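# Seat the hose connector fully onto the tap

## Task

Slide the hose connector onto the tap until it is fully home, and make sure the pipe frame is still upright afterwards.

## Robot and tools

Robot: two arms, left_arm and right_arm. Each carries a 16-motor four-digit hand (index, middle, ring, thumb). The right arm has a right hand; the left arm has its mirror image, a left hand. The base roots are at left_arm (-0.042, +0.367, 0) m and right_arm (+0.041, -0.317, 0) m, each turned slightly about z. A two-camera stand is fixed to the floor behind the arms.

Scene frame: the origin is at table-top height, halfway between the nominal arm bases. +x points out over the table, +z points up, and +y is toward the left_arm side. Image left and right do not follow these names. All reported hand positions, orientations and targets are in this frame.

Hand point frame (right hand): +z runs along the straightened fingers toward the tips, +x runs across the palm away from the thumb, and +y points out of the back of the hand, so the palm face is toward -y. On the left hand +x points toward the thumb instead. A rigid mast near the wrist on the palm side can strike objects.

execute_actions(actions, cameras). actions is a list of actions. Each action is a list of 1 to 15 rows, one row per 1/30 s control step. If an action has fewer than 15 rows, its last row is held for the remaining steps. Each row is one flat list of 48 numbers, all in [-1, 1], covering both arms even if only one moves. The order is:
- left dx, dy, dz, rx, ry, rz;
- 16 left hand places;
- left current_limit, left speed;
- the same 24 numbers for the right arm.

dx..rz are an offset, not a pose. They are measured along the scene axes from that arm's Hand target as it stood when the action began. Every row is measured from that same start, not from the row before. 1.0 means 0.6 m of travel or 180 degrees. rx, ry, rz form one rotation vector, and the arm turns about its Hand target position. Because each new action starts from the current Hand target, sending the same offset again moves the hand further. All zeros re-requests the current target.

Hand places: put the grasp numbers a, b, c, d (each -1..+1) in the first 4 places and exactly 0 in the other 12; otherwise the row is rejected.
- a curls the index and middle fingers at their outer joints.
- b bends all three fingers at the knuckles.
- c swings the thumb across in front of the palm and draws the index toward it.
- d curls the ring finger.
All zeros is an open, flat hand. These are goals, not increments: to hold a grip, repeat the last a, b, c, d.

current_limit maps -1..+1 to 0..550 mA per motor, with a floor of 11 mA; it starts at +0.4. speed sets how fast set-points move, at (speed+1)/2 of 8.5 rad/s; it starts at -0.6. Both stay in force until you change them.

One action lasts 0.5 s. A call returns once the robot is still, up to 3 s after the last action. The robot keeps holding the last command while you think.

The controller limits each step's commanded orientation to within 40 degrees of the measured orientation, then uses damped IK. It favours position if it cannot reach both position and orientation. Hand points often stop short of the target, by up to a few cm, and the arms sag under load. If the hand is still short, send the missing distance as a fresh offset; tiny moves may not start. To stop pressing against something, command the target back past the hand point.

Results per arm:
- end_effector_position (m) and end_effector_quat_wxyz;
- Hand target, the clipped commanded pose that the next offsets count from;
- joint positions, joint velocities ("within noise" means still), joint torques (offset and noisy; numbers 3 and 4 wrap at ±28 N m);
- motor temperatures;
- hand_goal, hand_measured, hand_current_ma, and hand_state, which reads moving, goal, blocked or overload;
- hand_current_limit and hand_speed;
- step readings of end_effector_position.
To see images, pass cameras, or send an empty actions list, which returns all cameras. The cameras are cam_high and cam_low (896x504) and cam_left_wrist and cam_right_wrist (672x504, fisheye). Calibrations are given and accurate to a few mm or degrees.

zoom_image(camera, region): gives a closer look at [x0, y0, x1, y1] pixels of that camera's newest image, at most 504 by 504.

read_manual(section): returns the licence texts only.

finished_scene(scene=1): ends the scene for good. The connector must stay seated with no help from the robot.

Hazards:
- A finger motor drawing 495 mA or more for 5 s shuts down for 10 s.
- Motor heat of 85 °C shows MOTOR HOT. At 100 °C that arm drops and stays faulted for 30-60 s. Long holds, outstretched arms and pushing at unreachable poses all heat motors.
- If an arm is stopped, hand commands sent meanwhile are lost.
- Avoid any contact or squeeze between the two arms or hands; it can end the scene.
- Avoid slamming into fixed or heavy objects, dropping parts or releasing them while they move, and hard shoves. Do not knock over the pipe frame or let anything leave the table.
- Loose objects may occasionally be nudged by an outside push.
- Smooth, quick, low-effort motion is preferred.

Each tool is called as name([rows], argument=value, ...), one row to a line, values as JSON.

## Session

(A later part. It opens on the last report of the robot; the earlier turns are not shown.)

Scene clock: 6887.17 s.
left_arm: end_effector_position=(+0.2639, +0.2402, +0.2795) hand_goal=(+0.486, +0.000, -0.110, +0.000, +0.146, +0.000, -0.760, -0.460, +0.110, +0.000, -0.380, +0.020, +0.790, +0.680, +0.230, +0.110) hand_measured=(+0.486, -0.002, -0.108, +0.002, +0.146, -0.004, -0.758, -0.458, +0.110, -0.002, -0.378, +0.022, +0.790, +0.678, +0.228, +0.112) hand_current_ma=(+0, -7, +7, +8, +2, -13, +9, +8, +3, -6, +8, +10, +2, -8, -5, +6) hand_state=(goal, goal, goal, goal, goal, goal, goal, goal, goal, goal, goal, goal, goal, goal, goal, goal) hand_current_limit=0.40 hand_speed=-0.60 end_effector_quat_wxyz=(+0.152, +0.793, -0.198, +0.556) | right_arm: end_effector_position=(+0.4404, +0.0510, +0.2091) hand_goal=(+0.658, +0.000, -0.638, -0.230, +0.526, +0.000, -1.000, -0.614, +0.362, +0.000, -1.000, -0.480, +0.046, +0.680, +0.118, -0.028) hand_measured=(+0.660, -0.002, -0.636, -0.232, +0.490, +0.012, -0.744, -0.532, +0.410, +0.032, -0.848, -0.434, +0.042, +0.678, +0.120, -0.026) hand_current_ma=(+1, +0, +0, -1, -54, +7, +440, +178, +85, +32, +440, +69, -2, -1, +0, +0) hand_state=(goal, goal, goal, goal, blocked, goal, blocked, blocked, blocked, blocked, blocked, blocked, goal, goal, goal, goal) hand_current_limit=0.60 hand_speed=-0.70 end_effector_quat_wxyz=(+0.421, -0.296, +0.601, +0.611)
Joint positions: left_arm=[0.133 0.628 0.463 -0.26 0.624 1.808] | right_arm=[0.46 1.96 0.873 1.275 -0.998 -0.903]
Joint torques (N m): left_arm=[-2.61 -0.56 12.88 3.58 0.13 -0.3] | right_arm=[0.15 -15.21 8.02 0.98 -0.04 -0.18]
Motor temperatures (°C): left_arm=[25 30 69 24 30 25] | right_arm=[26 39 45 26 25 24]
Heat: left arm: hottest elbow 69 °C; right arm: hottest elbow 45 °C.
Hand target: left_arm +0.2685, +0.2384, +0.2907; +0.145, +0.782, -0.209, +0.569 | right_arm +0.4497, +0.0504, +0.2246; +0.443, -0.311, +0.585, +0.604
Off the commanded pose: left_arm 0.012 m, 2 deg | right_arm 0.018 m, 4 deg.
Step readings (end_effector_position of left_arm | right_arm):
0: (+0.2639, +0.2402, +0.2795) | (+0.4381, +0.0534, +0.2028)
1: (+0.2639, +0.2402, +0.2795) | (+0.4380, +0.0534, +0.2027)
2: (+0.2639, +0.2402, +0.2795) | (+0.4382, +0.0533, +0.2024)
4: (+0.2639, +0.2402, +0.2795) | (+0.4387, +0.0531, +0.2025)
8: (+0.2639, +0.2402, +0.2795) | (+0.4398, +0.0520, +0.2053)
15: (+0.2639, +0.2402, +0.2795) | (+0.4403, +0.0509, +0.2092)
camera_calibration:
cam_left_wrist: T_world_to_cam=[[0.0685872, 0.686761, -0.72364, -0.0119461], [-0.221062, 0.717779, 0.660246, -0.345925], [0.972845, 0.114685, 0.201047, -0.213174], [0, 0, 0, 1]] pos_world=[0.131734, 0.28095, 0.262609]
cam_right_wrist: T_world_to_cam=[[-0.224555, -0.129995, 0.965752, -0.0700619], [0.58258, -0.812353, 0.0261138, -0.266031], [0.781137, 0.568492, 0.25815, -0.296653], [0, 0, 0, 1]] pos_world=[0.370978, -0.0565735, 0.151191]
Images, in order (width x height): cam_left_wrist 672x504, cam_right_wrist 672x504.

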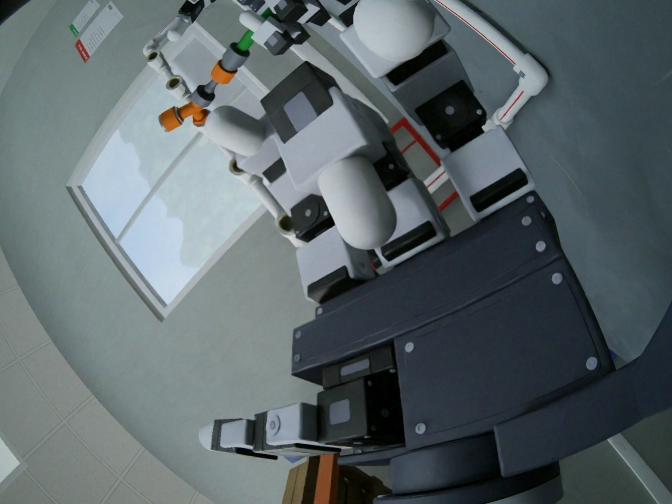

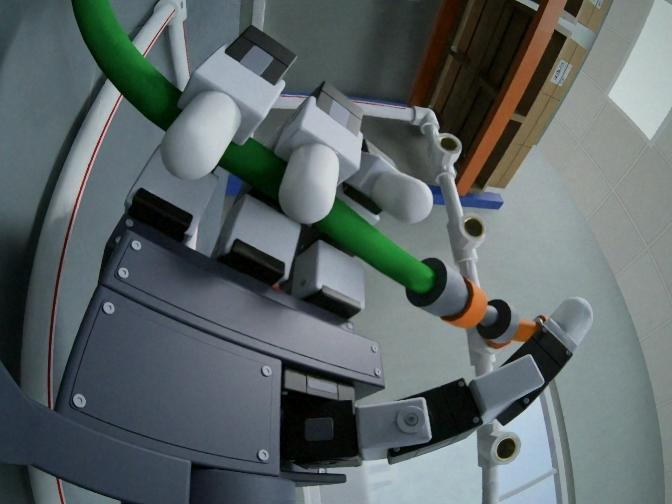

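execute_actions([
  [[0,0,0,0,0,0,0.8,0.3,0,0.6,0,0,0,0,0,0,0,0,0,0,0,0,0.4,-0.6,-0.006,-0.004,0.01,0,0,0,1,0.1,0.45,1,0,0,0,0,0,0,0,0,0,0,0,0,0.6,-0.7]],
], cameras=["cam_left_wrist","cam_right_wrist"])

zoom_image(camera="cam_left_wrist", region=[185, 30, 255, 110])

zoom_image(camera="cam_right_wrist", region=[390, 240, 570, 390])

Scene clock: 6924.57 s.
left_arm: end_effector_position=(+0.2639, +0.2402, +0.2795) hand_goal=(+0.486, +0.000, -0.110, +0.000, +0.146, +0.000, -0.760, -0.460, +0.110, +0.000, -0.380, +0.020, +0.790, +0.680, +0.230, +0.110) hand_measured=(+0.486, -0.002, -0.108, +0.002, +0.146, -0.004, -0.758, -0.458, +0.110, -0.002, -0.378, +0.022, +0.790, +0.678, +0.228, +0.112) hand_current_ma=(+0, -7, +7, +8, +2, -13, +9, +8, +3, -6, +8, +10, +2, -8, -5, +6) hand_state=(goal, goal, goal, goal, goal, goal, goal, goal, goal, goal, goal, goal, goal, goal, goal, goal) hand_current_limit=0.40 hand_speed=-0.60 end_effector_quat_wxyz=(+0.152, +0.793, -0.198, +0.556) | right_arm: end_effector_position=(+0.4396, +0.0501, +0.2177) hand_goal=(+0.658, +0.000, -0.638, -0.230, +0.526, +0.000, -1.000, -0.614, +0.362, +0.000, -1.000, -0.480, +0.046, +0.680, +0.118, -0.028) hand_measured=(+0.660, -0.002, -0.636, -0.232, +0.490, +0.012, -0.744, -0.532, +0.410, +0.032, -0.848, -0.434, +0.042, +0.678, +0.120, -0.026) hand_current_ma=(+1, +0, +0, -1, -54, +7, +440, +178, +85, +32, +440, +69, -2, -1, +0, +0) hand_state=(goal, goal, goal, goal, blocked, goal, blocked, blocked, blocked, blocked, blocked, blocked, goal, goal, goal, goal) hand_current_limit=0.60 hand_speed=-0.70 end_effector_quat_wxyz=(+0.424, -0.299, +0.598, +0.611)
Joint positions: left_arm=[0.133 0.628 0.463 -0.26 0.624 1.808] | right_arm=[0.458 1.94 0.873 1.265 -1.001 -0.903]
Joint torques (N m): left_arm=[-2.61 -0.44 12.86 3.56 0.13 -0.3] | right_arm=[-0.21 -15.38 7.01 0.83 -0.03 -0.17]
Motor temperatures (°C): left_arm=[25 30 66 24 30 25] | right_arm=[26 38 45 26 25 24]
Heat: left arm: hottest elbow 66 °C; right arm: hottest elbow 45 °C.
Hand target: left_arm +0.2685, +0.2384, +0.2907; +0.145, +0.782, -0.209, +0.569 | right_arm +0.4461, +0.0480, +0.2305; +0.443, -0.311, +0.585, +0.604
Off the commanded pose: left_arm 0.012 m, 2 deg | right_arm 0.015 m, 3 deg.
Step readings (end_effector_position of left_arm | right_arm):
0: (+0.2639, +0.2402, +0.2795) | (+0.4404, +0.0510, +0.2091)
1: (+0.2639, +0.2402, +0.2795) | (+0.4403, +0.0509, +0.2091)
2: (+0.2639, +0.2402, +0.2795) | (+0.4403, +0.0510, +0.2092)
4: (+0.2639, +0.2402, +0.2795) | (+0.4403, +0.0510, +0.2099)
8: (+0.2639, +0.2402, +0.2795) | (+0.4399, +0.0506, +0.2142)
15: (+0.2639, +0.2402, +0.2795) | (+0.4395, +0.0503, +0.2178)
camera_calibration:
cam_left_wrist: T_world_to_cam=[[0.0685872, 0.686761, -0.72364, -0.0119461], [-0.221062, 0.717779, 0.660246, -0.345925], [0.972845, 0.114685, 0.201047, -0.213174], [0, 0, 0, 1]] pos_world=[0.131734, 0.28095, 0.262609]
cam_right_wrist: T_world_to_cam=[[-0.233606, -0.133901, 0.963067, -0.0739949], [0.583555, -0.811566, 0.0287128, -0.267537], [0.777748, 0.568711, 0.267725, -0.298496], [0, 0, 0, 1]] pos_world=[0.370991, -0.0572735, 0.158859]
Images, in order (width x height): cam_left_wrist 672x504, cam_right_wrist 672x504.

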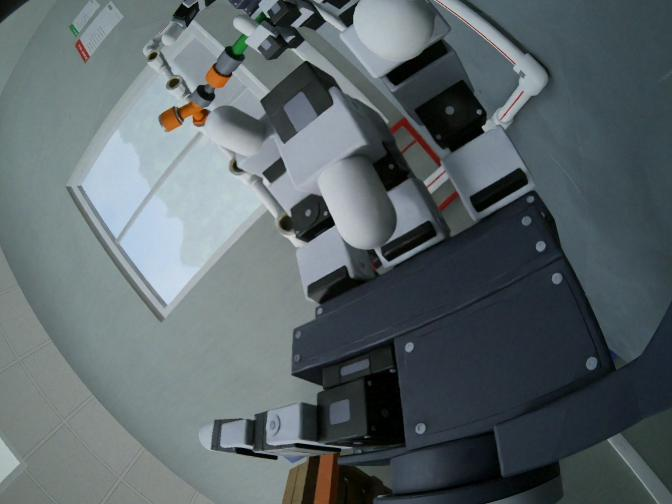

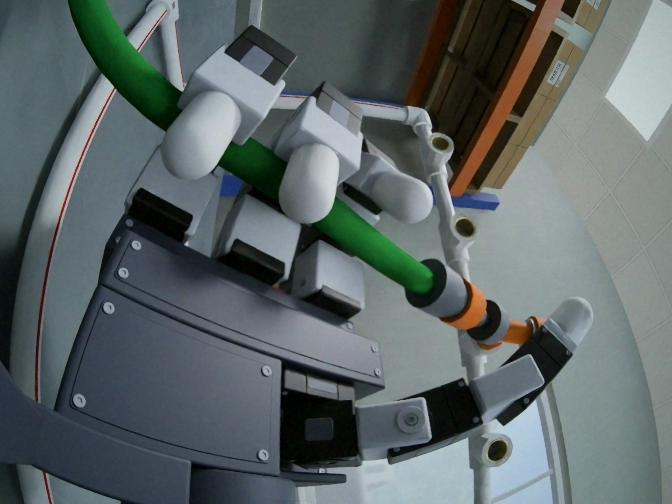

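Scaled by 6.300 from the camera's 672x504 image, which has a finer 960x720 frame.

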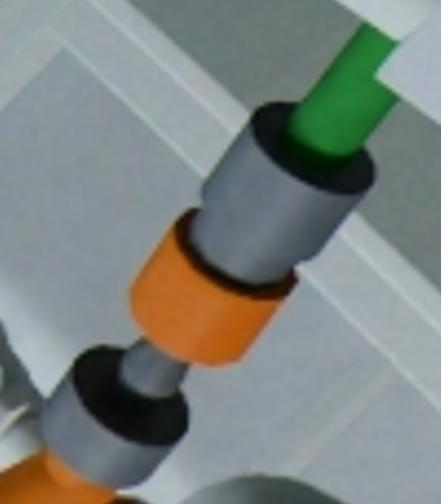

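Scaled by 2.800 from the camera's 672x504 image, which has a finer 960x720 frame.

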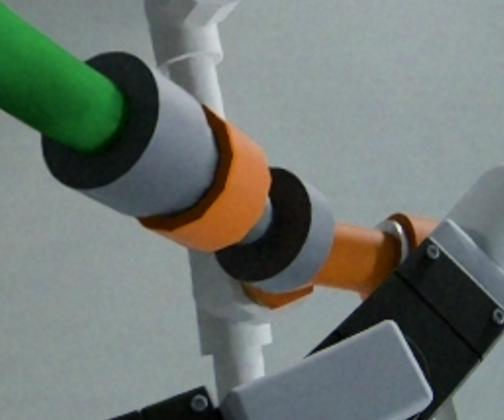

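execute_actions([
  [[0,0,-0.02,0,0,0,0.8,0.3,0,0.6,0,0,0,0,0,0,0,0,0,0,0,0,0.4,-0.6,0.015,-0.0083,0.0125,0,0,0,1,0.1,0.45,1,0,0,0,0,0,0,0,0,0,0,0,0,0.6,-0.7]],
], cameras=["cam_left_wrist","cam_right_wrist"])

zoom_image(camera="cam_left_wrist", region=[185, 30, 255, 110])

zoom_image(camera="cam_right_wrist", region=[390, 240, 570, 390])

Scene clock: 6955.07 s.
left_arm: end_effector_position=(+0.2661, +0.2407, +0.2741) hand_goal=(+0.486, +0.000, -0.110, +0.000, +0.146, +0.000, -0.760, -0.460, +0.110, +0.000, -0.380, +0.020, +0.790, +0.680, +0.230, +0.110) hand_measured=(+0.486, -0.002, -0.108, +0.002, +0.146, -0.004, -0.758, -0.458, +0.110, -0.002, -0.378, +0.022, +0.790, +0.678, +0.228, +0.112) hand_current_ma=(+0, -7, +7, +8, +2, -13, +9, +8, +3, -6, +8, +10, +2, -8, -5, +6) hand_state=(goal, goal, goal, goal, goal, goal, goal, goal, goal, goal, goal, goal, goal, goal, goal, goal) hand_current_limit=0.40 hand_speed=-0.60 end_effector_quat_wxyz=(+0.150, +0.790, -0.199, +0.561) | right_arm: end_effector_position=(+0.4464, +0.0432, +0.2197) hand_goal=(+0.658, +0.000, -0.638, -0.230, +0.526, +0.000, -1.000, -0.614, +0.362, +0.000, -1.000, -0.480, +0.046, +0.680, +0.118, -0.028) hand_measured=(+0.660, -0.002, -0.636, -0.232, +0.490, +0.012, -0.744, -0.532, +0.410, +0.032, -0.848, -0.434, +0.042, +0.678, +0.120, -0.026) hand_current_ma=(+1, +0, +0, -1, -54, +7, +440, +178, +85, +32, +440, +69, -2, -1, +0, +0) hand_state=(goal, goal, goal, goal, blocked, goal, blocked, blocked, blocked, blocked, blocked, blocked, goal, goal, goal, goal) hand_current_limit=0.60 hand_speed=-0.70 end_effector_quat_wxyz=(+0.422, -0.297, +0.602, +0.609)
Joint positions: left_arm=[0.133 0.639 0.447 -0.222 0.623 1.808] | right_arm=[0.439 1.934 0.879 1.244 -1.018 -0.902]
Joint torques (N m): left_arm=[-2.61 -0.62 11.73 3.6 0.14 -0.31] | right_arm=[0.03 -15.68 8.1 0.9 -0.02 -0.11]
Motor temperatures (°C): left_arm=[25 30 65 24 29 25] | right_arm=[26 36 45 26 25 24]
Heat: left arm: hottest elbow 65 °C; right arm: hottest elbow 45 °C.
Hand target: left_arm +0.2685, +0.2384, +0.2789; +0.145, +0.782, -0.209, +0.569 | right_arm +0.4550, +0.0430, +0.2380; +0.443, -0.311, +0.585, +0.604
Off the commanded pose: left_arm 0.006 m, 2 deg | right_arm 0.020 m, 4 deg.
Step readings (end_effector_position of left_arm | right_arm):
0: (+0.2639, +0.2402, +0.2795) | (+0.4396, +0.0501, +0.2177)
1: (+0.2640, +0.2402, +0.2796) | (+0.4395, +0.0501, +0.2177)
2: (+0.2642, +0.2403, +0.2800) | (+0.4393, +0.0500, +0.2176)
4: (+0.2654, +0.2405, +0.2805) | (+0.4397, +0.0488, +0.2171)
8: (+0.2662, +0.2407, +0.2778) | (+0.4433, +0.0450, +0.2172)
15: (+0.2660, +0.2407, +0.2739) | (+0.4463, +0.0432, +0.2197)
camera_calibration:
cam_left_wrist: T_world_to_cam=[[0.0761717, 0.688534, -0.721193, -0.0193832], [-0.229475, 0.715984, 0.659324, -0.339262], [0.970329, 0.115274, 0.212539, -0.216847], [0, 0, 0, 1]] pos_world=[0.134037, 0.281249, 0.255793]
cam_right_wrist: T_world_to_cam=[[-0.226673, -0.127255, 0.965622, -0.0791675], [0.581743, -0.81284, 0.0294397, -0.276398], [0.781149, 0.568417, 0.258279, -0.299724], [0, 0, 0, 1]] pos_world=[0.376977, -0.0643736, 0.161995]
Images, in order (width x height): cam_left_wrist 672x504, cam_right_wrist 672x504.

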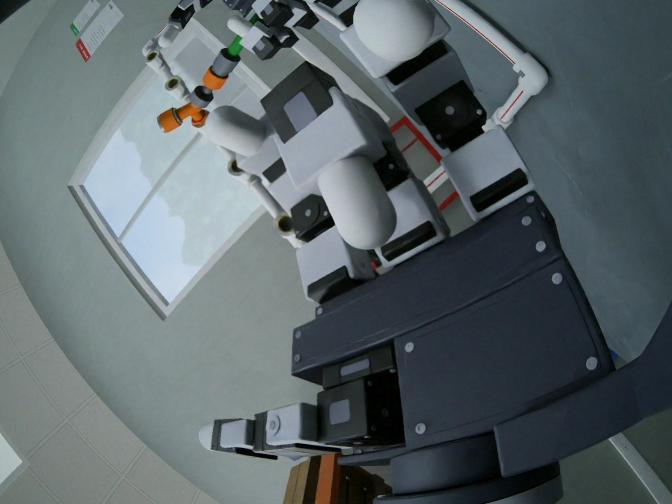

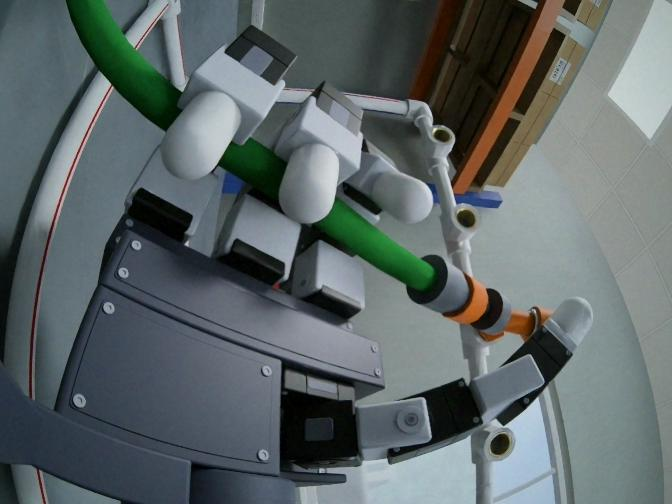

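Scaled by 6.300 from the camera's 672x504 image, which has a finer 960x720 frame.

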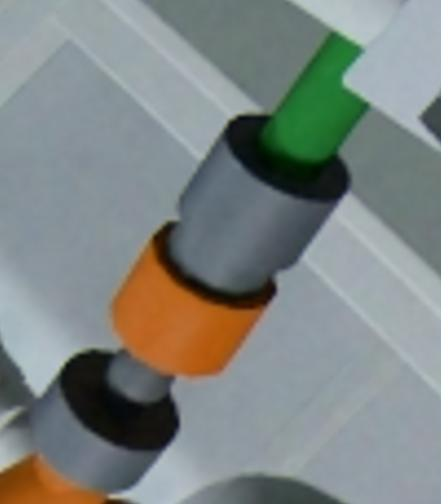

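Scaled by 2.800 from the camera's 672x504 image, which has a finer 960x720 frame.

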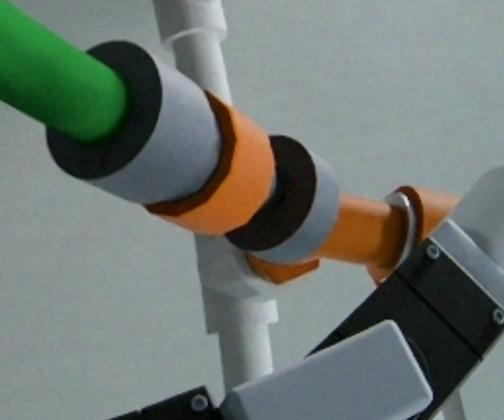

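execute_actions(actions=[], cameras=["all"])

Scene clock: 7002.33 s.
left_arm: end_effector_position=(+0.2661, +0.2407, +0.2742) hand_goal=(+0.486, +0.000, -0.110, +0.000, +0.146, +0.000, -0.760, -0.460, +0.110, +0.000, -0.380, +0.020, +0.790, +0.680, +0.230, +0.110) hand_measured=(+0.486, -0.002, -0.108, +0.002, +0.146, -0.004, -0.758, -0.458, +0.110, -0.002, -0.378, +0.022, +0.790, +0.678, +0.228, +0.112) hand_current_ma=(+0, -7, +7, +8, +2, -13, +9, +8, +3, -6, +8, +10, +2, -8, -5, +6) hand_state=(goal, goal, goal, goal, goal, goal, goal, goal, goal, goal, goal, goal, goal, goal, goal, goal) hand_current_limit=0.40 hand_speed=-0.60 end_effector_quat_wxyz=(+0.150, +0.789, -0.199, +0.561) | right_arm: end_effector_position=(+0.4464, +0.0432, +0.2197) hand_goal=(+0.658, +0.000, -0.638, -0.230, +0.526, +0.000, -1.000, -0.614, +0.362, +0.000, -1.000, -0.480, +0.046, +0.680, +0.118, -0.028) hand_measured=(+0.660, -0.002, -0.636, -0.232, +0.490, +0.012, -0.744, -0.532, +0.410, +0.032, -0.848, -0.434, +0.042, +0.678, +0.120, -0.026) hand_current_ma=(+1, +0, +0, -1, -54, +7, +440, +178, +85, +32, +440, +69, -2, -1, +0, +0) hand_state=(goal, goal, goal, goal, blocked, goal, blocked, blocked, blocked, blocked, blocked, blocked, goal, goal, goal, goal) hand_current_limit=0.60 hand_speed=-0.70 end_effector_quat_wxyz=(+0.422, -0.297, +0.602, +0.609)
Joint positions: left_arm=[0.133 0.639 0.447 -0.221 0.623 1.808] | right_arm=[0.439 1.934 0.879 1.244 -1.018 -0.902]
Joint velocities: within noise
Joint torques (N m): left_arm=[-2.67 -0.67 11.71 3.59 0.14 -0.3] | right_arm=[-0.03 -15.5 8.1 0.91 0.02 -0.11]
Motor temperatures (°C): left_arm=[25 30 65 24 29 25] | right_arm=[26 37 45 26 25 24]
Heat: left arm: hottest elbow 65 °C; right arm: hottest elbow 45 °C.
Hand target: left_arm +0.2686, +0.2384, +0.2789; +0.145, +0.782, -0.209, +0.569 | right_arm +0.4550, +0.0430, +0.2380; +0.443, -0.311, +0.585, +0.604
Off the commanded pose: left_arm 0.006 m, 2 deg | right_arm 0.020 m, 4 deg.
camera_calibration:
cam_left_wrist: T_world_to_cam=[[0.0765142, 0.68859, -0.721103, -0.0194685], [-0.229663, 0.715948, 0.659298, -0.33922], [0.970258, 0.115165, 0.212924, -0.216905], [0, 0, 0, 1]] pos_world=[0.134037, 0.281249, 0.255792]
cam_right_wrist: T_world_to_cam=[[-0.226673, -0.127255, 0.965622, -0.0791675], [0.581743, -0.81284, 0.0294397, -0.276398], [0.781149, 0.568417, 0.258279, -0.299724], [0, 0, 0, 1]] pos_world=[0.376977, -0.0643736, 0.161995]

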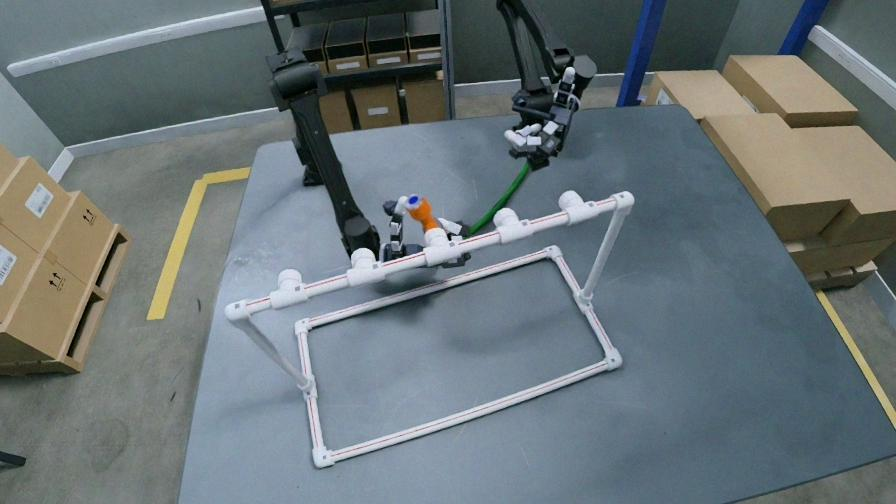

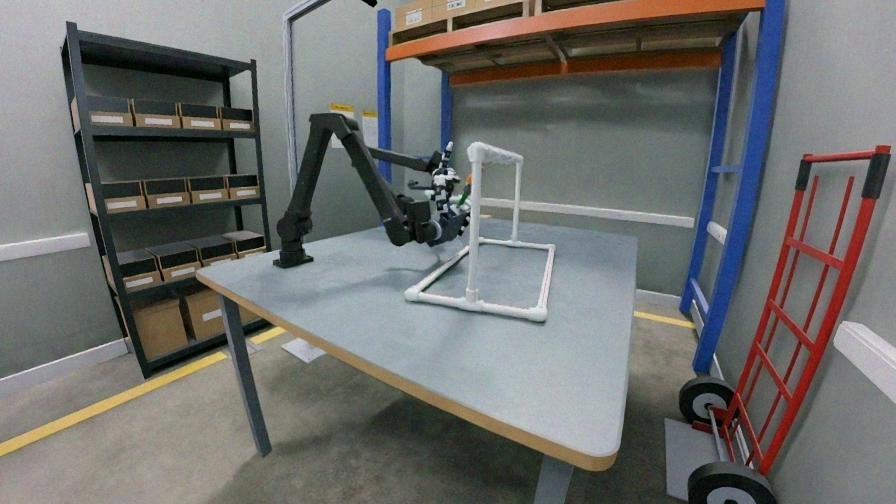

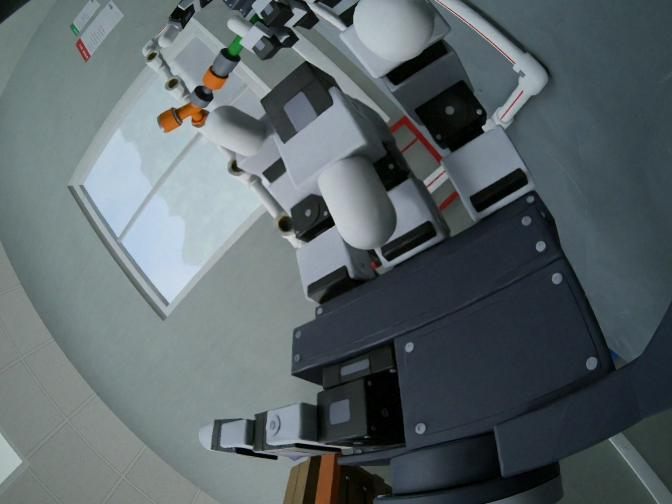

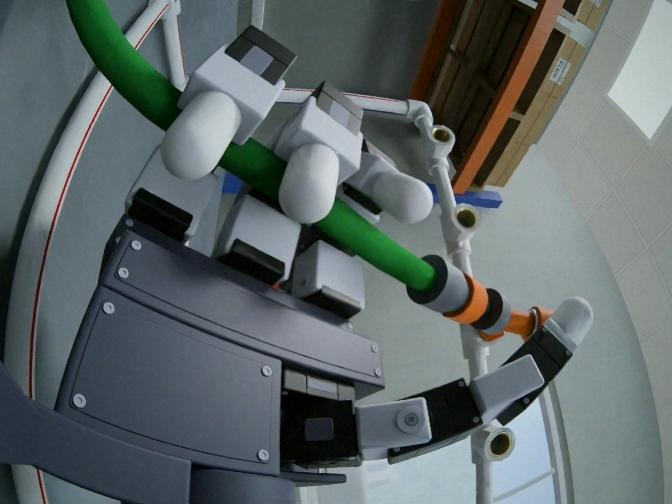

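zoom_image(camera="cam_left_wrist", region=[145, 30, 255, 140])

zoom_image(camera="cam_right_wrist", region=[390, 240, 570, 390])

Scaled by 4.582 from the camera's 672x504 image, which has a finer 960x720 frame.

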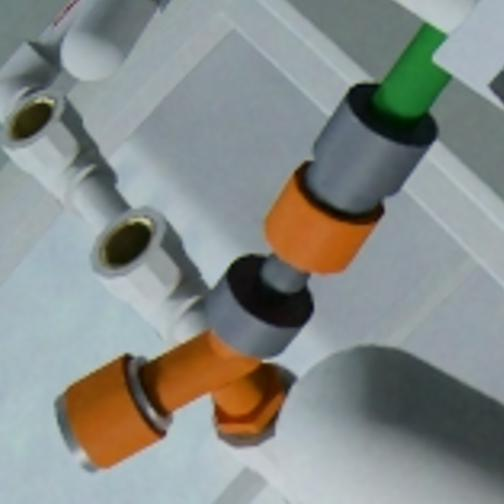

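Scaled by 2.800 from the camera's 672x504 image, which has a finer 960x720 frame.

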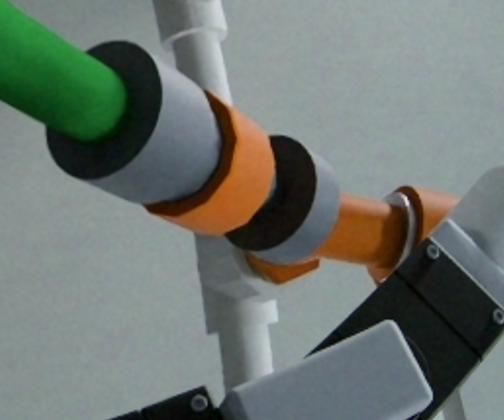

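execute_actions([
  [[0,0,0,0,0,0,0.8,0.3,0,0.6,0,0,0,0,0,0,0,0,0,0,0,0,0.4,-0.6,0.005,-0.003,0.0167,0,0,0,1,0.1,0.45,1,0,0,0,0,0,0,0,0,0,0,0,0,0.6,-0.7]],
], cameras=["cam_left_wrist","cam_right_wrist"])

zoom_image(camera="cam_left_wrist", region=[145, 30, 255, 140])

zoom_image(camera="cam_right_wrist", region=[390, 240, 570, 390])

Scene clock: 7049.73 s.
left_arm: end_effector_position=(+0.2661, +0.2407, +0.2742) hand_goal=(+0.486, +0.000, -0.110, +0.000, +0.146, +0.000, -0.760, -0.460, +0.110, +0.000, -0.380, +0.020, +0.790, +0.680, +0.230, +0.110) hand_measured=(+0.486, -0.002, -0.108, +0.002, +0.146, -0.004, -0.758, -0.458, +0.110, -0.002, -0.378, +0.022, +0.790, +0.678, +0.228, +0.112) hand_current_ma=(+0, -7, +7, +8, +2, -13, +9, +8, +3, -6, +8, +10, +2, -8, -5, +6) hand_state=(goal, goal, goal, goal, goal, goal, goal, goal, goal, goal, goal, goal, goal, goal, goal, goal) hand_current_limit=0.40 hand_speed=-0.60 end_effector_quat_wxyz=(+0.150, +0.789, -0.199, +0.561) | right_arm: end_effector_position=(+0.4485, +0.0425, +0.2296) hand_goal=(+0.658, +0.000, -0.638, -0.230, +0.526, +0.000, -1.000, -0.614, +0.362, +0.000, -1.000, -0.480, +0.046, +0.680, +0.118, -0.028) hand_measured=(+0.660, -0.002, -0.636, -0.232, +0.490, +0.012, -0.744, -0.532, +0.410, +0.030, -0.848, -0.434, +0.042, +0.678, +0.120, -0.026) hand_current_ma=(+1, +0, +0, -1, -54, +7, +440, +178, +85, +31, +440, +69, -2, -1, +0, +0) hand_state=(goal, goal, goal, goal, blocked, goal, blocked, blocked, blocked, blocked, blocked, blocked, goal, goal, goal, goal) hand_current_limit=0.60 hand_speed=-0.70 end_effector_quat_wxyz=(+0.421, -0.298, +0.601, +0.610)
Joint positions: left_arm=[0.133 0.639 0.447 -0.221 0.623 1.808] | right_arm=[0.436 1.912 0.886 1.217 -1.023 -0.901]
Joint torques (N m): left_arm=[-2.61 -0.73 11.71 3.58 0.14 -0.31] | right_arm=[0.15 -15.44 8.36 0.84 -0.02 -0.13]
Motor temperatures (°C): left_arm=[25 30 64 24 28 25] | right_arm=[26 38 46 26 25 24]
Heat: left arm: hottest elbow 64 °C; right arm: hottest elbow 46 °C.
Hand target: left_arm +0.2686, +0.2384, +0.2789; +0.145, +0.782, -0.209, +0.569 | right_arm +0.4580, +0.0412, +0.2480; +0.443, -0.311, +0.585, +0.604
Off the commanded pose: left_arm 0.006 m, 2 deg | right_arm 0.021 m, 3 deg.
Step readings (end_effector_position of left_arm | right_arm):
0: (+0.2661, +0.2407, +0.2742) | (+0.4464, +0.0432, +0.2197)
1: (+0.2661, +0.2407, +0.2742) | (+0.4464, +0.0432, +0.2196)
2: (+0.2661, +0.2407, +0.2742) | (+0.4464, +0.0433, +0.2198)
4: (+0.2661, +0.2407, +0.2742) | (+0.4465, +0.0432, +0.2207)
8: (+0.2661, +0.2407, +0.2742) | (+0.4465, +0.0429, +0.2252)
15: (+0.2661, +0.2407, +0.2742) | (+0.4483, +0.0426, +0.2298)
camera_calibration:
cam_left_wrist: T_world_to_cam=[[0.0765142, 0.68859, -0.721103, -0.0194685], [-0.229663, 0.715948, 0.659298, -0.33922], [0.970258, 0.115165, 0.212924, -0.216905], [0, 0, 0, 1]] pos_world=[0.134037, 0.281249, 0.255792]
cam_right_wrist: T_world_to_cam=[[-0.227777, -0.127583, 0.965319, -0.0878346], [0.583553, -0.811504, 0.0304413, -0.279737], [0.779477, 0.570248, 0.259294, -0.303089], [0, 0, 0, 1]] pos_world=[0.379486, -0.0653784, 0.171893]
Images, in order (width x height): cam_left_wrist 672x504, cam_right_wrist 672x504.

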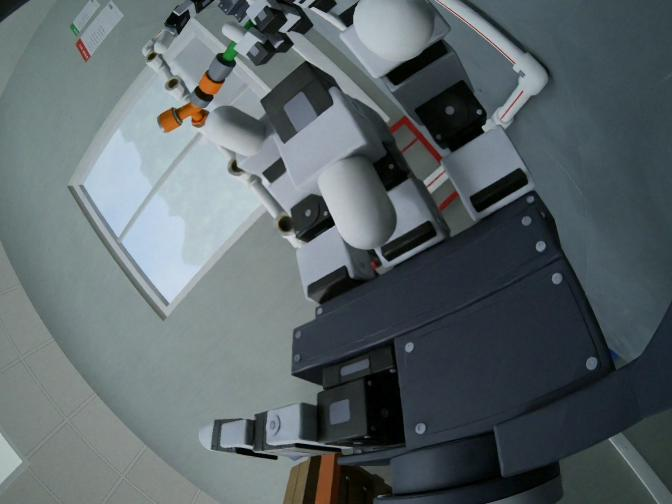

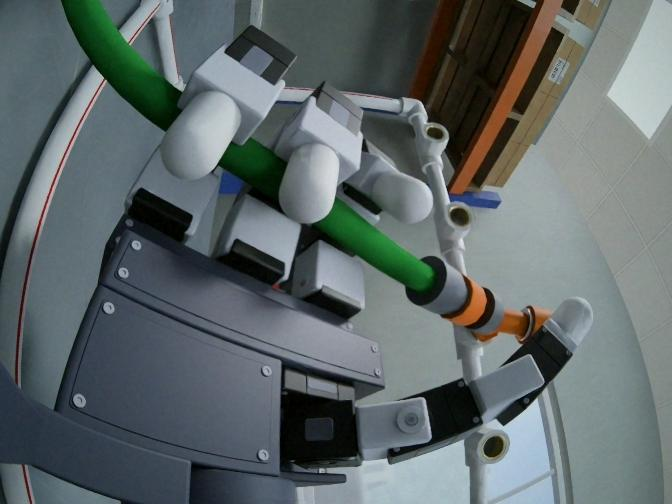

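Scaled by 4.582 from the camera's 672x504 image, which has a finer 960x720 frame.

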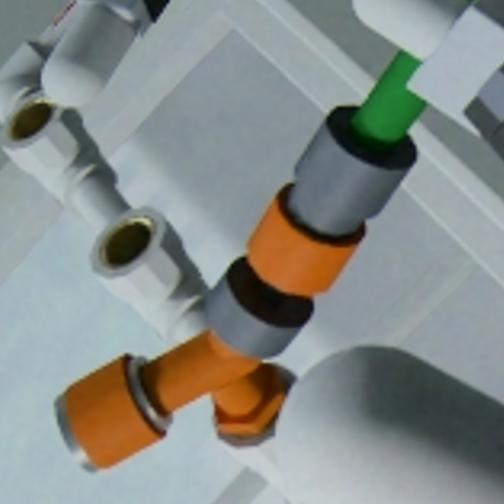

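Scaled by 2.800 from the camera's 672x504 image, which has a finer 960x720 frame.

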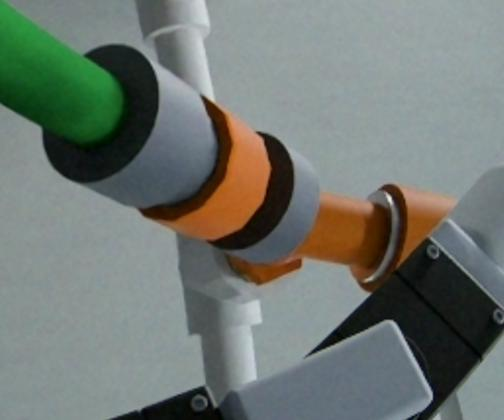

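execute_actions([
  [[0,0,0,0,0,0,0.8,0.3,0,0.6,0,0,0,0,0,0,0,0,0,0,0,0,0.4,-0.6,0.008,-0.004,0.0125,0,0,0,1,0.1,0.45,1,0,0,0,0,0,0,0,0,0,0,0,0,0.6,-0.7]],
], cameras=["cam_left_wrist","cam_right_wrist"])

zoom_image(camera="cam_left_wrist", region=[145, 30, 255, 140])

zoom_image(camera="cam_right_wrist", region=[390, 240, 570, 390])

Scene clock: 7061.90 s.
left_arm: end_effector_position=(+0.2661, +0.2407, +0.2742) hand_goal=(+0.486, +0.000, -0.110, +0.000, +0.146, +0.000, -0.760, -0.460, +0.110, +0.000, -0.380, +0.020, +0.790, +0.680, +0.230, +0.110) hand_measured=(+0.486, -0.002, -0.108, +0.002, +0.146, -0.004, -0.758, -0.458, +0.110, -0.002, -0.378, +0.022, +0.790, +0.678, +0.228, +0.112) hand_current_ma=(+0, -7, +7, +8, +2, -13, +9, +8, +3, -6, +8, +10, +2, -8, -5, +6) hand_state=(goal, goal, goal, goal, goal, goal, goal, goal, goal, goal, goal, goal, goal, goal, goal, goal) hand_current_limit=0.40 hand_speed=-0.60 end_effector_quat_wxyz=(+0.150, +0.789, -0.199, +0.561) | right_arm: end_effector_position=(+0.4517, +0.0408, +0.2321) hand_goal=(+0.658, +0.000, -0.638, -0.230, +0.526, +0.000, -1.000, -0.614, +0.362, +0.000, -1.000, -0.480, +0.046, +0.680, +0.118, -0.028) hand_measured=(+0.660, -0.002, -0.636, -0.232, +0.490, +0.012, -0.744, -0.532, +0.410, +0.030, -0.848, -0.434, +0.042, +0.678, +0.120, -0.026) hand_current_ma=(+1, +0, +0, -1, -54, +7, +440, +178, +85, +30, +440, +69, -2, -1, +0, +0) hand_state=(goal, goal, goal, goal, blocked, goal, blocked, blocked, blocked, blocked, blocked, blocked, goal, goal, goal, goal) hand_current_limit=0.60 hand_speed=-0.70 end_effector_quat_wxyz=(+0.418, -0.298, +0.604, +0.610)
Joint positions: left_arm=[0.133 0.639 0.447 -0.221 0.623 1.808] | right_arm=[0.43 1.906 0.893 1.197 -1.033 -0.901]
Joint torques (N m): left_arm=[-2.67 -0.67 11.7 3.56 0.14 -0.31] | right_arm=[-0.03 -15.85 8.77 0.91 0.09 -0.1]
Motor temperatures (°C): left_arm=[25 30 64 24 28 25] | right_arm=[26 37 45 26 25 24]
Heat: left arm: hottest elbow 64 °C; right arm: hottest elbow 45 °C.
Hand target: left_arm +0.2686, +0.2384, +0.2789; +0.145, +0.782, -0.209, +0.569 | right_arm +0.4628, +0.0389, +0.2556; +0.443, -0.311, +0.585, +0.604
Off the commanded pose: left_arm 0.006 m, 2 deg | right_arm 0.026 m, 4 deg.
Step readings (end_effector_position of left_arm | right_arm):
0: (+0.2661, +0.2407, +0.2742) | (+0.4485, +0.0425, +0.2296)
1: (+0.2661, +0.2407, +0.2742) | (+0.4485, +0.0425, +0.2296)
2: (+0.2661, +0.2407, +0.2742) | (+0.4486, +0.0424, +0.2297)
4: (+0.2661, +0.2407, +0.2742) | (+0.4493, +0.0422, +0.2299)
8: (+0.2661, +0.2407, +0.2742) | (+0.4514, +0.0411, +0.2319)
15: (+0.2661, +0.2407, +0.2742) | (+0.4517, +0.0408, +0.2321)
camera_calibration:
cam_left_wrist: T_world_to_cam=[[0.0765142, 0.68859, -0.721103, -0.0194685], [-0.229663, 0.715948, 0.659298, -0.33922], [0.970258, 0.115165, 0.212924, -0.216905], [0, 0, 0, 1]] pos_world=[0.134037, 0.281249, 0.255792]
cam_right_wrist: T_world_to_cam=[[-0.220537, -0.123866, 0.967482, -0.0936056], [0.586707, -0.809239, 0.0301336, -0.284368], [0.779191, 0.574274, 0.25114, -0.303386], [0, 0, 0, 1]] pos_world=[0.382592, -0.0674894, 0.175323]
Images, in order (width x height): cam_left_wrist 672x504, cam_right_wrist 672x504.

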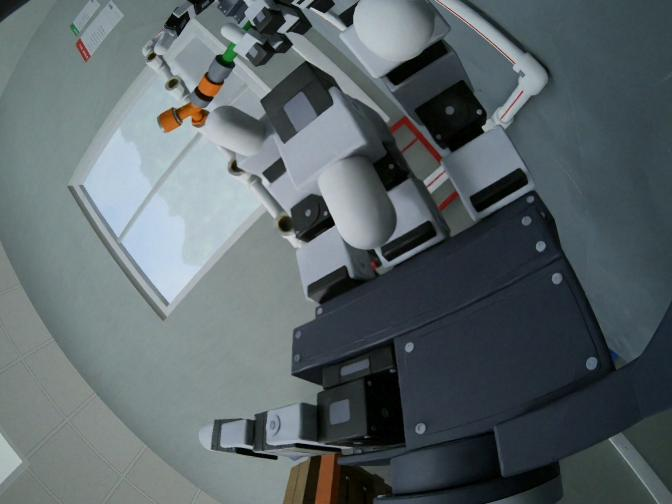

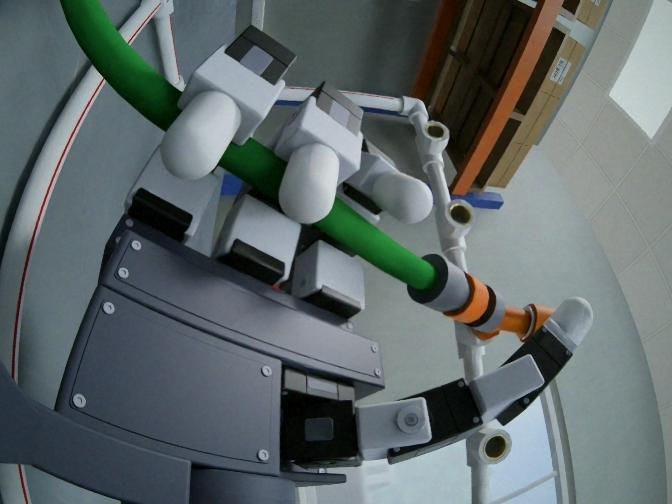

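Scaled by 4.582 from the camera's 672x504 image, which has a finer 960x720 frame.

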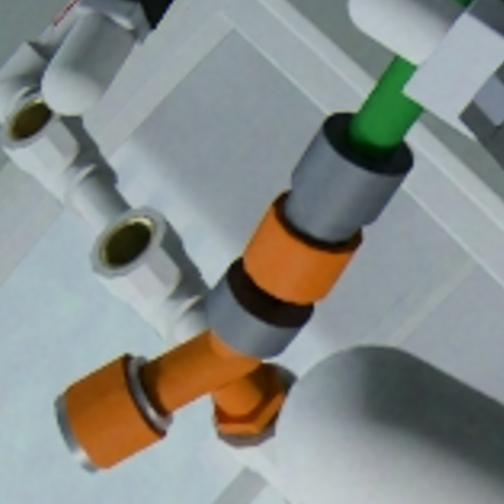

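Scaled by 2.800 from the camera's 672x504 image, which has a finer 960x720 frame.

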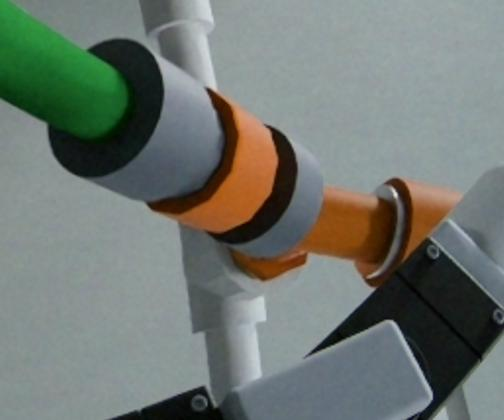

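execute_actions([
  [[0,0,0,0,0,0,0.8,0.3,0,0.6,0,0,0,0,0,0,0,0,0,0,0,0,0.4,-0.6,0.003,-0.002,0.0167,0,0,0,1,0.1,0.45,1,0,0,0,0,0,0,0,0,0,0,0,0,0.6,-0.7]],
], cameras=["cam_left_wrist","cam_right_wrist"])

zoom_image(camera="cam_left_wrist", region=[145, 30, 255, 140])

zoom_image(camera="cam_right_wrist", region=[390, 240, 570, 390])

Scene clock: 7072.77 s.
left_arm: end_effector_position=(+0.2661, +0.2407, +0.2742) hand_goal=(+0.486, +0.000, -0.110, +0.000, +0.146, +0.000, -0.760, -0.460, +0.110, +0.000, -0.380, +0.020, +0.790, +0.680, +0.230, +0.110) hand_measured=(+0.486, -0.002, -0.108, +0.002, +0.146, -0.004, -0.758, -0.458, +0.110, -0.002, -0.378, +0.022, +0.790, +0.678, +0.228, +0.112) hand_current_ma=(+0, -7, +7, +8, +2, -13, +9, +8, +3, -6, +8, +10, +2, -8, -5, +6) hand_state=(goal, goal, goal, goal, goal, goal, goal, goal, goal, goal, goal, goal, goal, goal, goal, goal) hand_current_limit=0.40 hand_speed=-0.60 end_effector_quat_wxyz=(+0.150, +0.789, -0.199, +0.561) | right_arm: end_effector_position=(+0.4520, +0.0411, +0.2340) hand_goal=(+0.658, +0.000, -0.638, -0.230, +0.526, +0.000, -1.000, -0.614, +0.362, +0.000, -1.000, -0.480, +0.046, +0.680, +0.118, -0.028) hand_measured=(+0.660, -0.002, -0.636, -0.232, +0.490, +0.012, -0.744, -0.532, +0.410, +0.030, -0.848, -0.434, +0.042, +0.678, +0.120, -0.026) hand_current_ma=(+1, +0, +0, -1, -54, +7, +440, +178, +85, +29, +440, +69, -2, -1, +0, +0) hand_state=(goal, goal, goal, goal, blocked, goal, blocked, blocked, blocked, blocked, blocked, blocked, goal, goal, goal, goal) hand_current_limit=0.60 hand_speed=-0.70 end_effector_quat_wxyz=(+0.409, -0.297, +0.609, +0.611)
Joint positions: left_arm=[0.133 0.639 0.447 -0.221 0.623 1.808] | right_arm=[0.429 1.896 0.893 1.168 -1.04 -0.901]
Joint torques (N m): left_arm=[-2.73 -0.73 11.71 3.58 0.14 -0.3] | right_arm=[0.03 -16.15 9.24 1.1 0.19 -0.04]
Motor temperatures (°C): left_arm=[25 30 63 24 28 25] | right_arm=[26 37 44 26 25 24]
Heat: left arm: hottest elbow 63 °C; right arm: hottest elbow 44 °C.
Hand target: left_arm +0.2686, +0.2384, +0.2789; +0.145, +0.782, -0.209, +0.569 | right_arm +0.4646, +0.0377, +0.2655; +0.443, -0.311, +0.585, +0.604
Off the commanded pose: left_arm 0.006 m, 2 deg | right_arm 0.034 m, 5 deg.
Step readings (end_effector_position of left_arm | right_arm):
0: (+0.2661, +0.2407, +0.2742) | (+0.4517, +0.0408, +0.2321)
1: (+0.2661, +0.2407, +0.2742) | (+0.4517, +0.0408, +0.2321)
2: (+0.2661, +0.2407, +0.2742) | (+0.4518, +0.0409, +0.2322)
4: (+0.2661, +0.2407, +0.2742) | (+0.4518, +0.0408, +0.2331)
8: (+0.2661, +0.2407, +0.2742) | (+0.4517, +0.0410, +0.2340)
15: (+0.2661, +0.2407, +0.2742) | (+0.4520, +0.0411, +0.2340)
camera_calibration:
cam_left_wrist: T_world_to_cam=[[0.0765142, 0.68859, -0.721103, -0.0194685], [-0.229663, 0.715948, 0.659298, -0.33922], [0.970258, 0.115165, 0.212924, -0.216905], [0, 0, 0, 1]] pos_world=[0.134037, 0.281249, 0.255792]
cam_right_wrist: T_world_to_cam=[[-0.203399, -0.117318, 0.972042, -0.104421], [0.592353, -0.805234, 0.026764, -0.286336], [0.779581, 0.581235, 0.233278, -0.300583], [0, 0, 0, 1]] pos_world=[0.382702, -0.0681083, 0.179285]
Images, in order (width x height): cam_left_wrist 672x504, cam_right_wrist 672x504.

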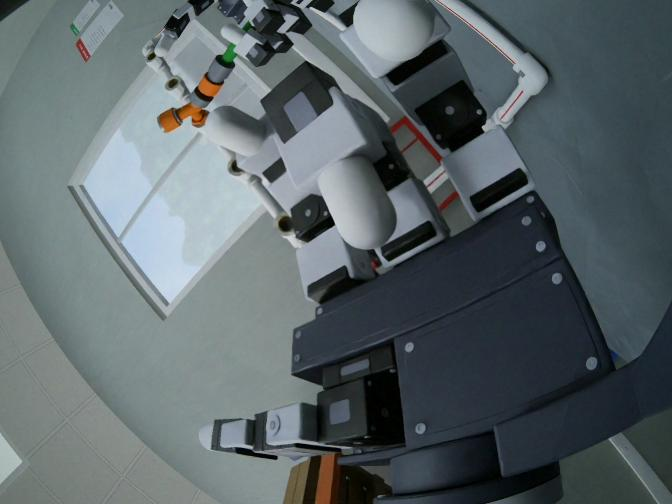

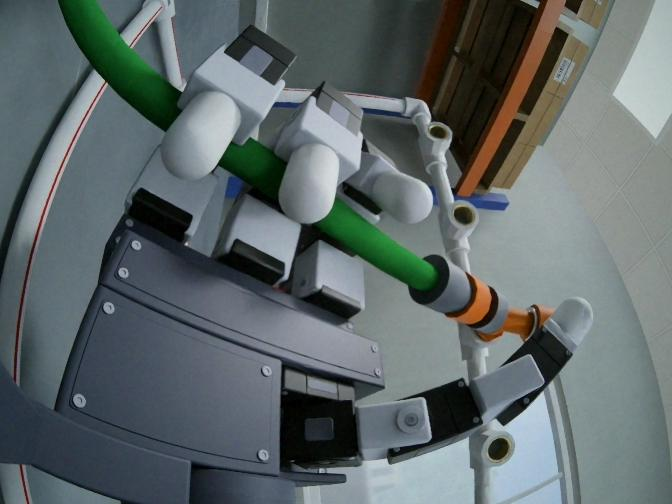

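Scaled by 4.582 from the camera's 672x504 image, which has a finer 960x720 frame.

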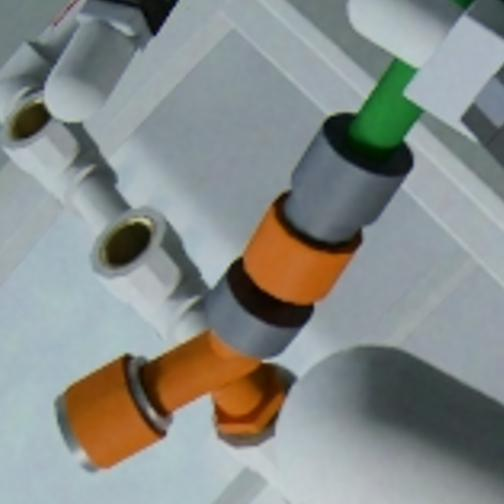

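Scaled by 2.800 from the camera's 672x504 image, which has a finer 960x720 frame.

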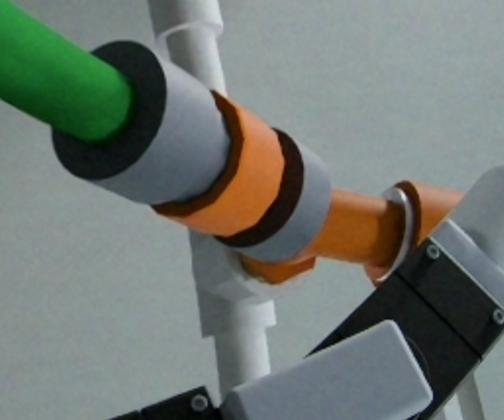

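execute_actions([
  [[0,0,0,0,0,0,0.8,0.3,0,0.6,0,0,0,0,0,0,0,0,0,0,0,0,0.4,-0.6,0.005,-0.003,0.0167,0,0,0,1,0.1,0.45,1,0,0,0,0,0,0,0,0,0,0,0,0,0.6,-0.7]],
], cameras=["cam_left_wrist","cam_right_wrist"])

zoom_image(camera="cam_left_wrist", region=[145, 30, 255, 140])

zoom_image(camera="cam_right_wrist", region=[390, 240, 570, 390])

Scene clock: 7098.40 s.
left_arm: end_effector_position=(+0.2661, +0.2407, +0.2742) hand_goal=(+0.486, +0.000, -0.110, +0.000, +0.146, +0.000, -0.760, -0.460, +0.110, +0.000, -0.380, +0.020, +0.790, +0.680, +0.230, +0.110) hand_measured=(+0.486, -0.002, -0.108, +0.002, +0.146, -0.004, -0.758, -0.458, +0.110, -0.002, -0.378, +0.022, +0.790, +0.678, +0.228, +0.112) hand_current_ma=(+0, -7, +7, +8, +2, -13, +9, +8, +3, -6, +8, +10, +2, -8, -5, +6) hand_state=(goal, goal, goal, goal, goal, goal, goal, goal, goal, goal, goal, goal, goal, goal, goal, goal) hand_current_limit=0.40 hand_speed=-0.60 end_effector_quat_wxyz=(+0.150, +0.789, -0.199, +0.561) | right_arm: end_effector_position=(+0.4526, +0.0399, +0.2392) hand_goal=(+0.658, +0.000, -0.638, -0.230, +0.526, +0.000, -1.000, -0.614, +0.362, +0.000, -1.000, -0.480, +0.046, +0.680, +0.118, -0.028) hand_measured=(+0.660, -0.002, -0.636, -0.232, +0.490, +0.014, -0.744, -0.532, +0.410, +0.028, -0.848, -0.434, +0.042, +0.678, +0.120, -0.026) hand_current_ma=(+1, +0, +0, -1, -54, +9, +440, +178, +85, +28, +440, +69, -2, -1, +0, +0) hand_state=(goal, goal, goal, goal, blocked, goal, blocked, blocked, blocked, blocked, blocked, blocked, goal, goal, goal, goal) hand_current_limit=0.60 hand_speed=-0.70 end_effector_quat_wxyz=(+0.404, -0.296, +0.612, +0.612)
Joint positions: left_arm=[0.133 0.639 0.447 -0.221 0.623 1.808] | right_arm=[0.426 1.879 0.893 1.139 -1.047 -0.901]
Joint torques (N m): left_arm=[-2.67 -0.73 11.71 3.59 0.14 -0.31] | right_arm=[-0.09 -16.79 9.94 1.07 0.25 -0.04]
Motor temperatures (°C): left_arm=[25 29 63 24 28 25] | right_arm=[26 41 44 26 25 24]
Heat: left arm: hottest elbow 63 °C; right arm: hottest elbow 44 °C.
Hand target: left_arm +0.2686, +0.2384, +0.2789; +0.145, +0.782, -0.209, +0.569 | right_arm +0.4677, +0.0358, +0.2756; +0.443, -0.311, +0.585, +0.604
Off the commanded pose: left_arm 0.006 m, 2 deg | right_arm 0.040 m, 6 deg.
Step readings (end_effector_position of left_arm | right_arm):
0: (+0.2661, +0.2407, +0.2742) | (+0.4520, +0.0411, +0.2340)
1: (+0.2661, +0.2407, +0.2742) | (+0.4520, +0.0411, +0.2342)
2: (+0.2661, +0.2407, +0.2742) | (+0.4522, +0.0410, +0.2343)
4: (+0.2661, +0.2407, +0.2742) | (+0.4522, +0.0407, +0.2352)
8: (+0.2661, +0.2407, +0.2742) | (+0.4521, +0.0407, +0.2373)
15: (+0.2661, +0.2407, +0.2742) | (+0.4523, +0.0402, +0.2393)
camera_calibration:
cam_left_wrist: T_world_to_cam=[[0.0765142, 0.68859, -0.721103, -0.0194685], [-0.229663, 0.715948, 0.659298, -0.33922], [0.970258, 0.115165, 0.212924, -0.216905], [0, 0, 0, 1]] pos_world=[0.134037, 0.281249, 0.255792]
cam_right_wrist: T_world_to_cam=[[-0.193022, -0.112871, 0.974681, -0.114953], [0.595335, -0.803092, 0.0248976, -0.288771], [0.779948, 0.585067, 0.22221, -0.299224], [0, 0, 0, 1]] pos_world=[0.383106, -0.0698187, 0.185723]
Images, in order (width x height): cam_left_wrist 672x504, cam_right_wrist 672x504.

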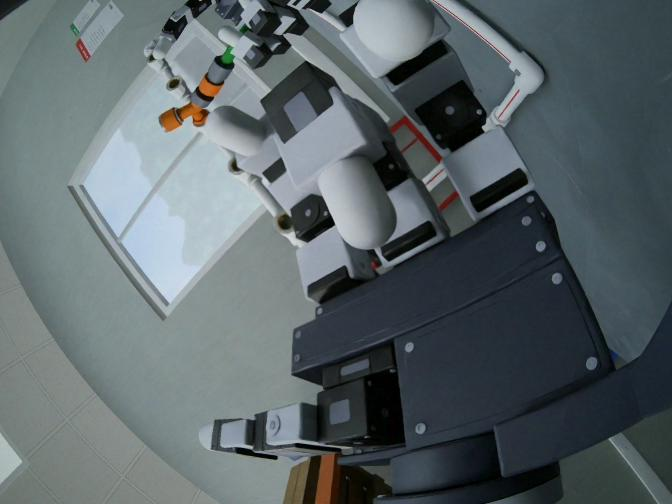

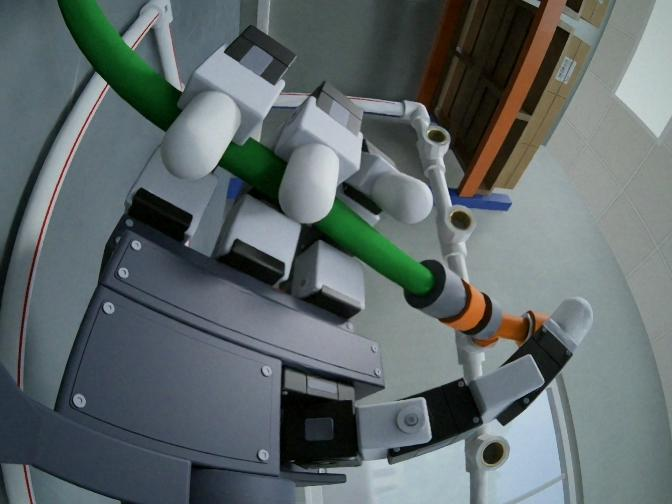

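Scaled by 4.582 from the camera's 672x504 image, which has a finer 960x720 frame.

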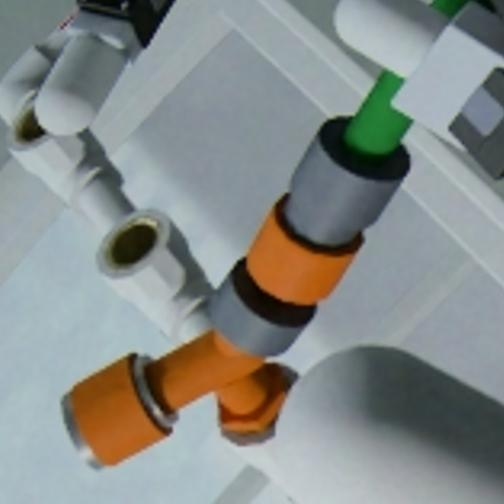

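Scaled by 2.800 from the camera's 672x504 image, which has a finer 960x720 frame.

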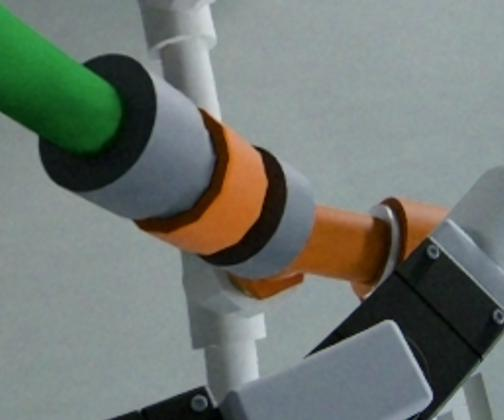

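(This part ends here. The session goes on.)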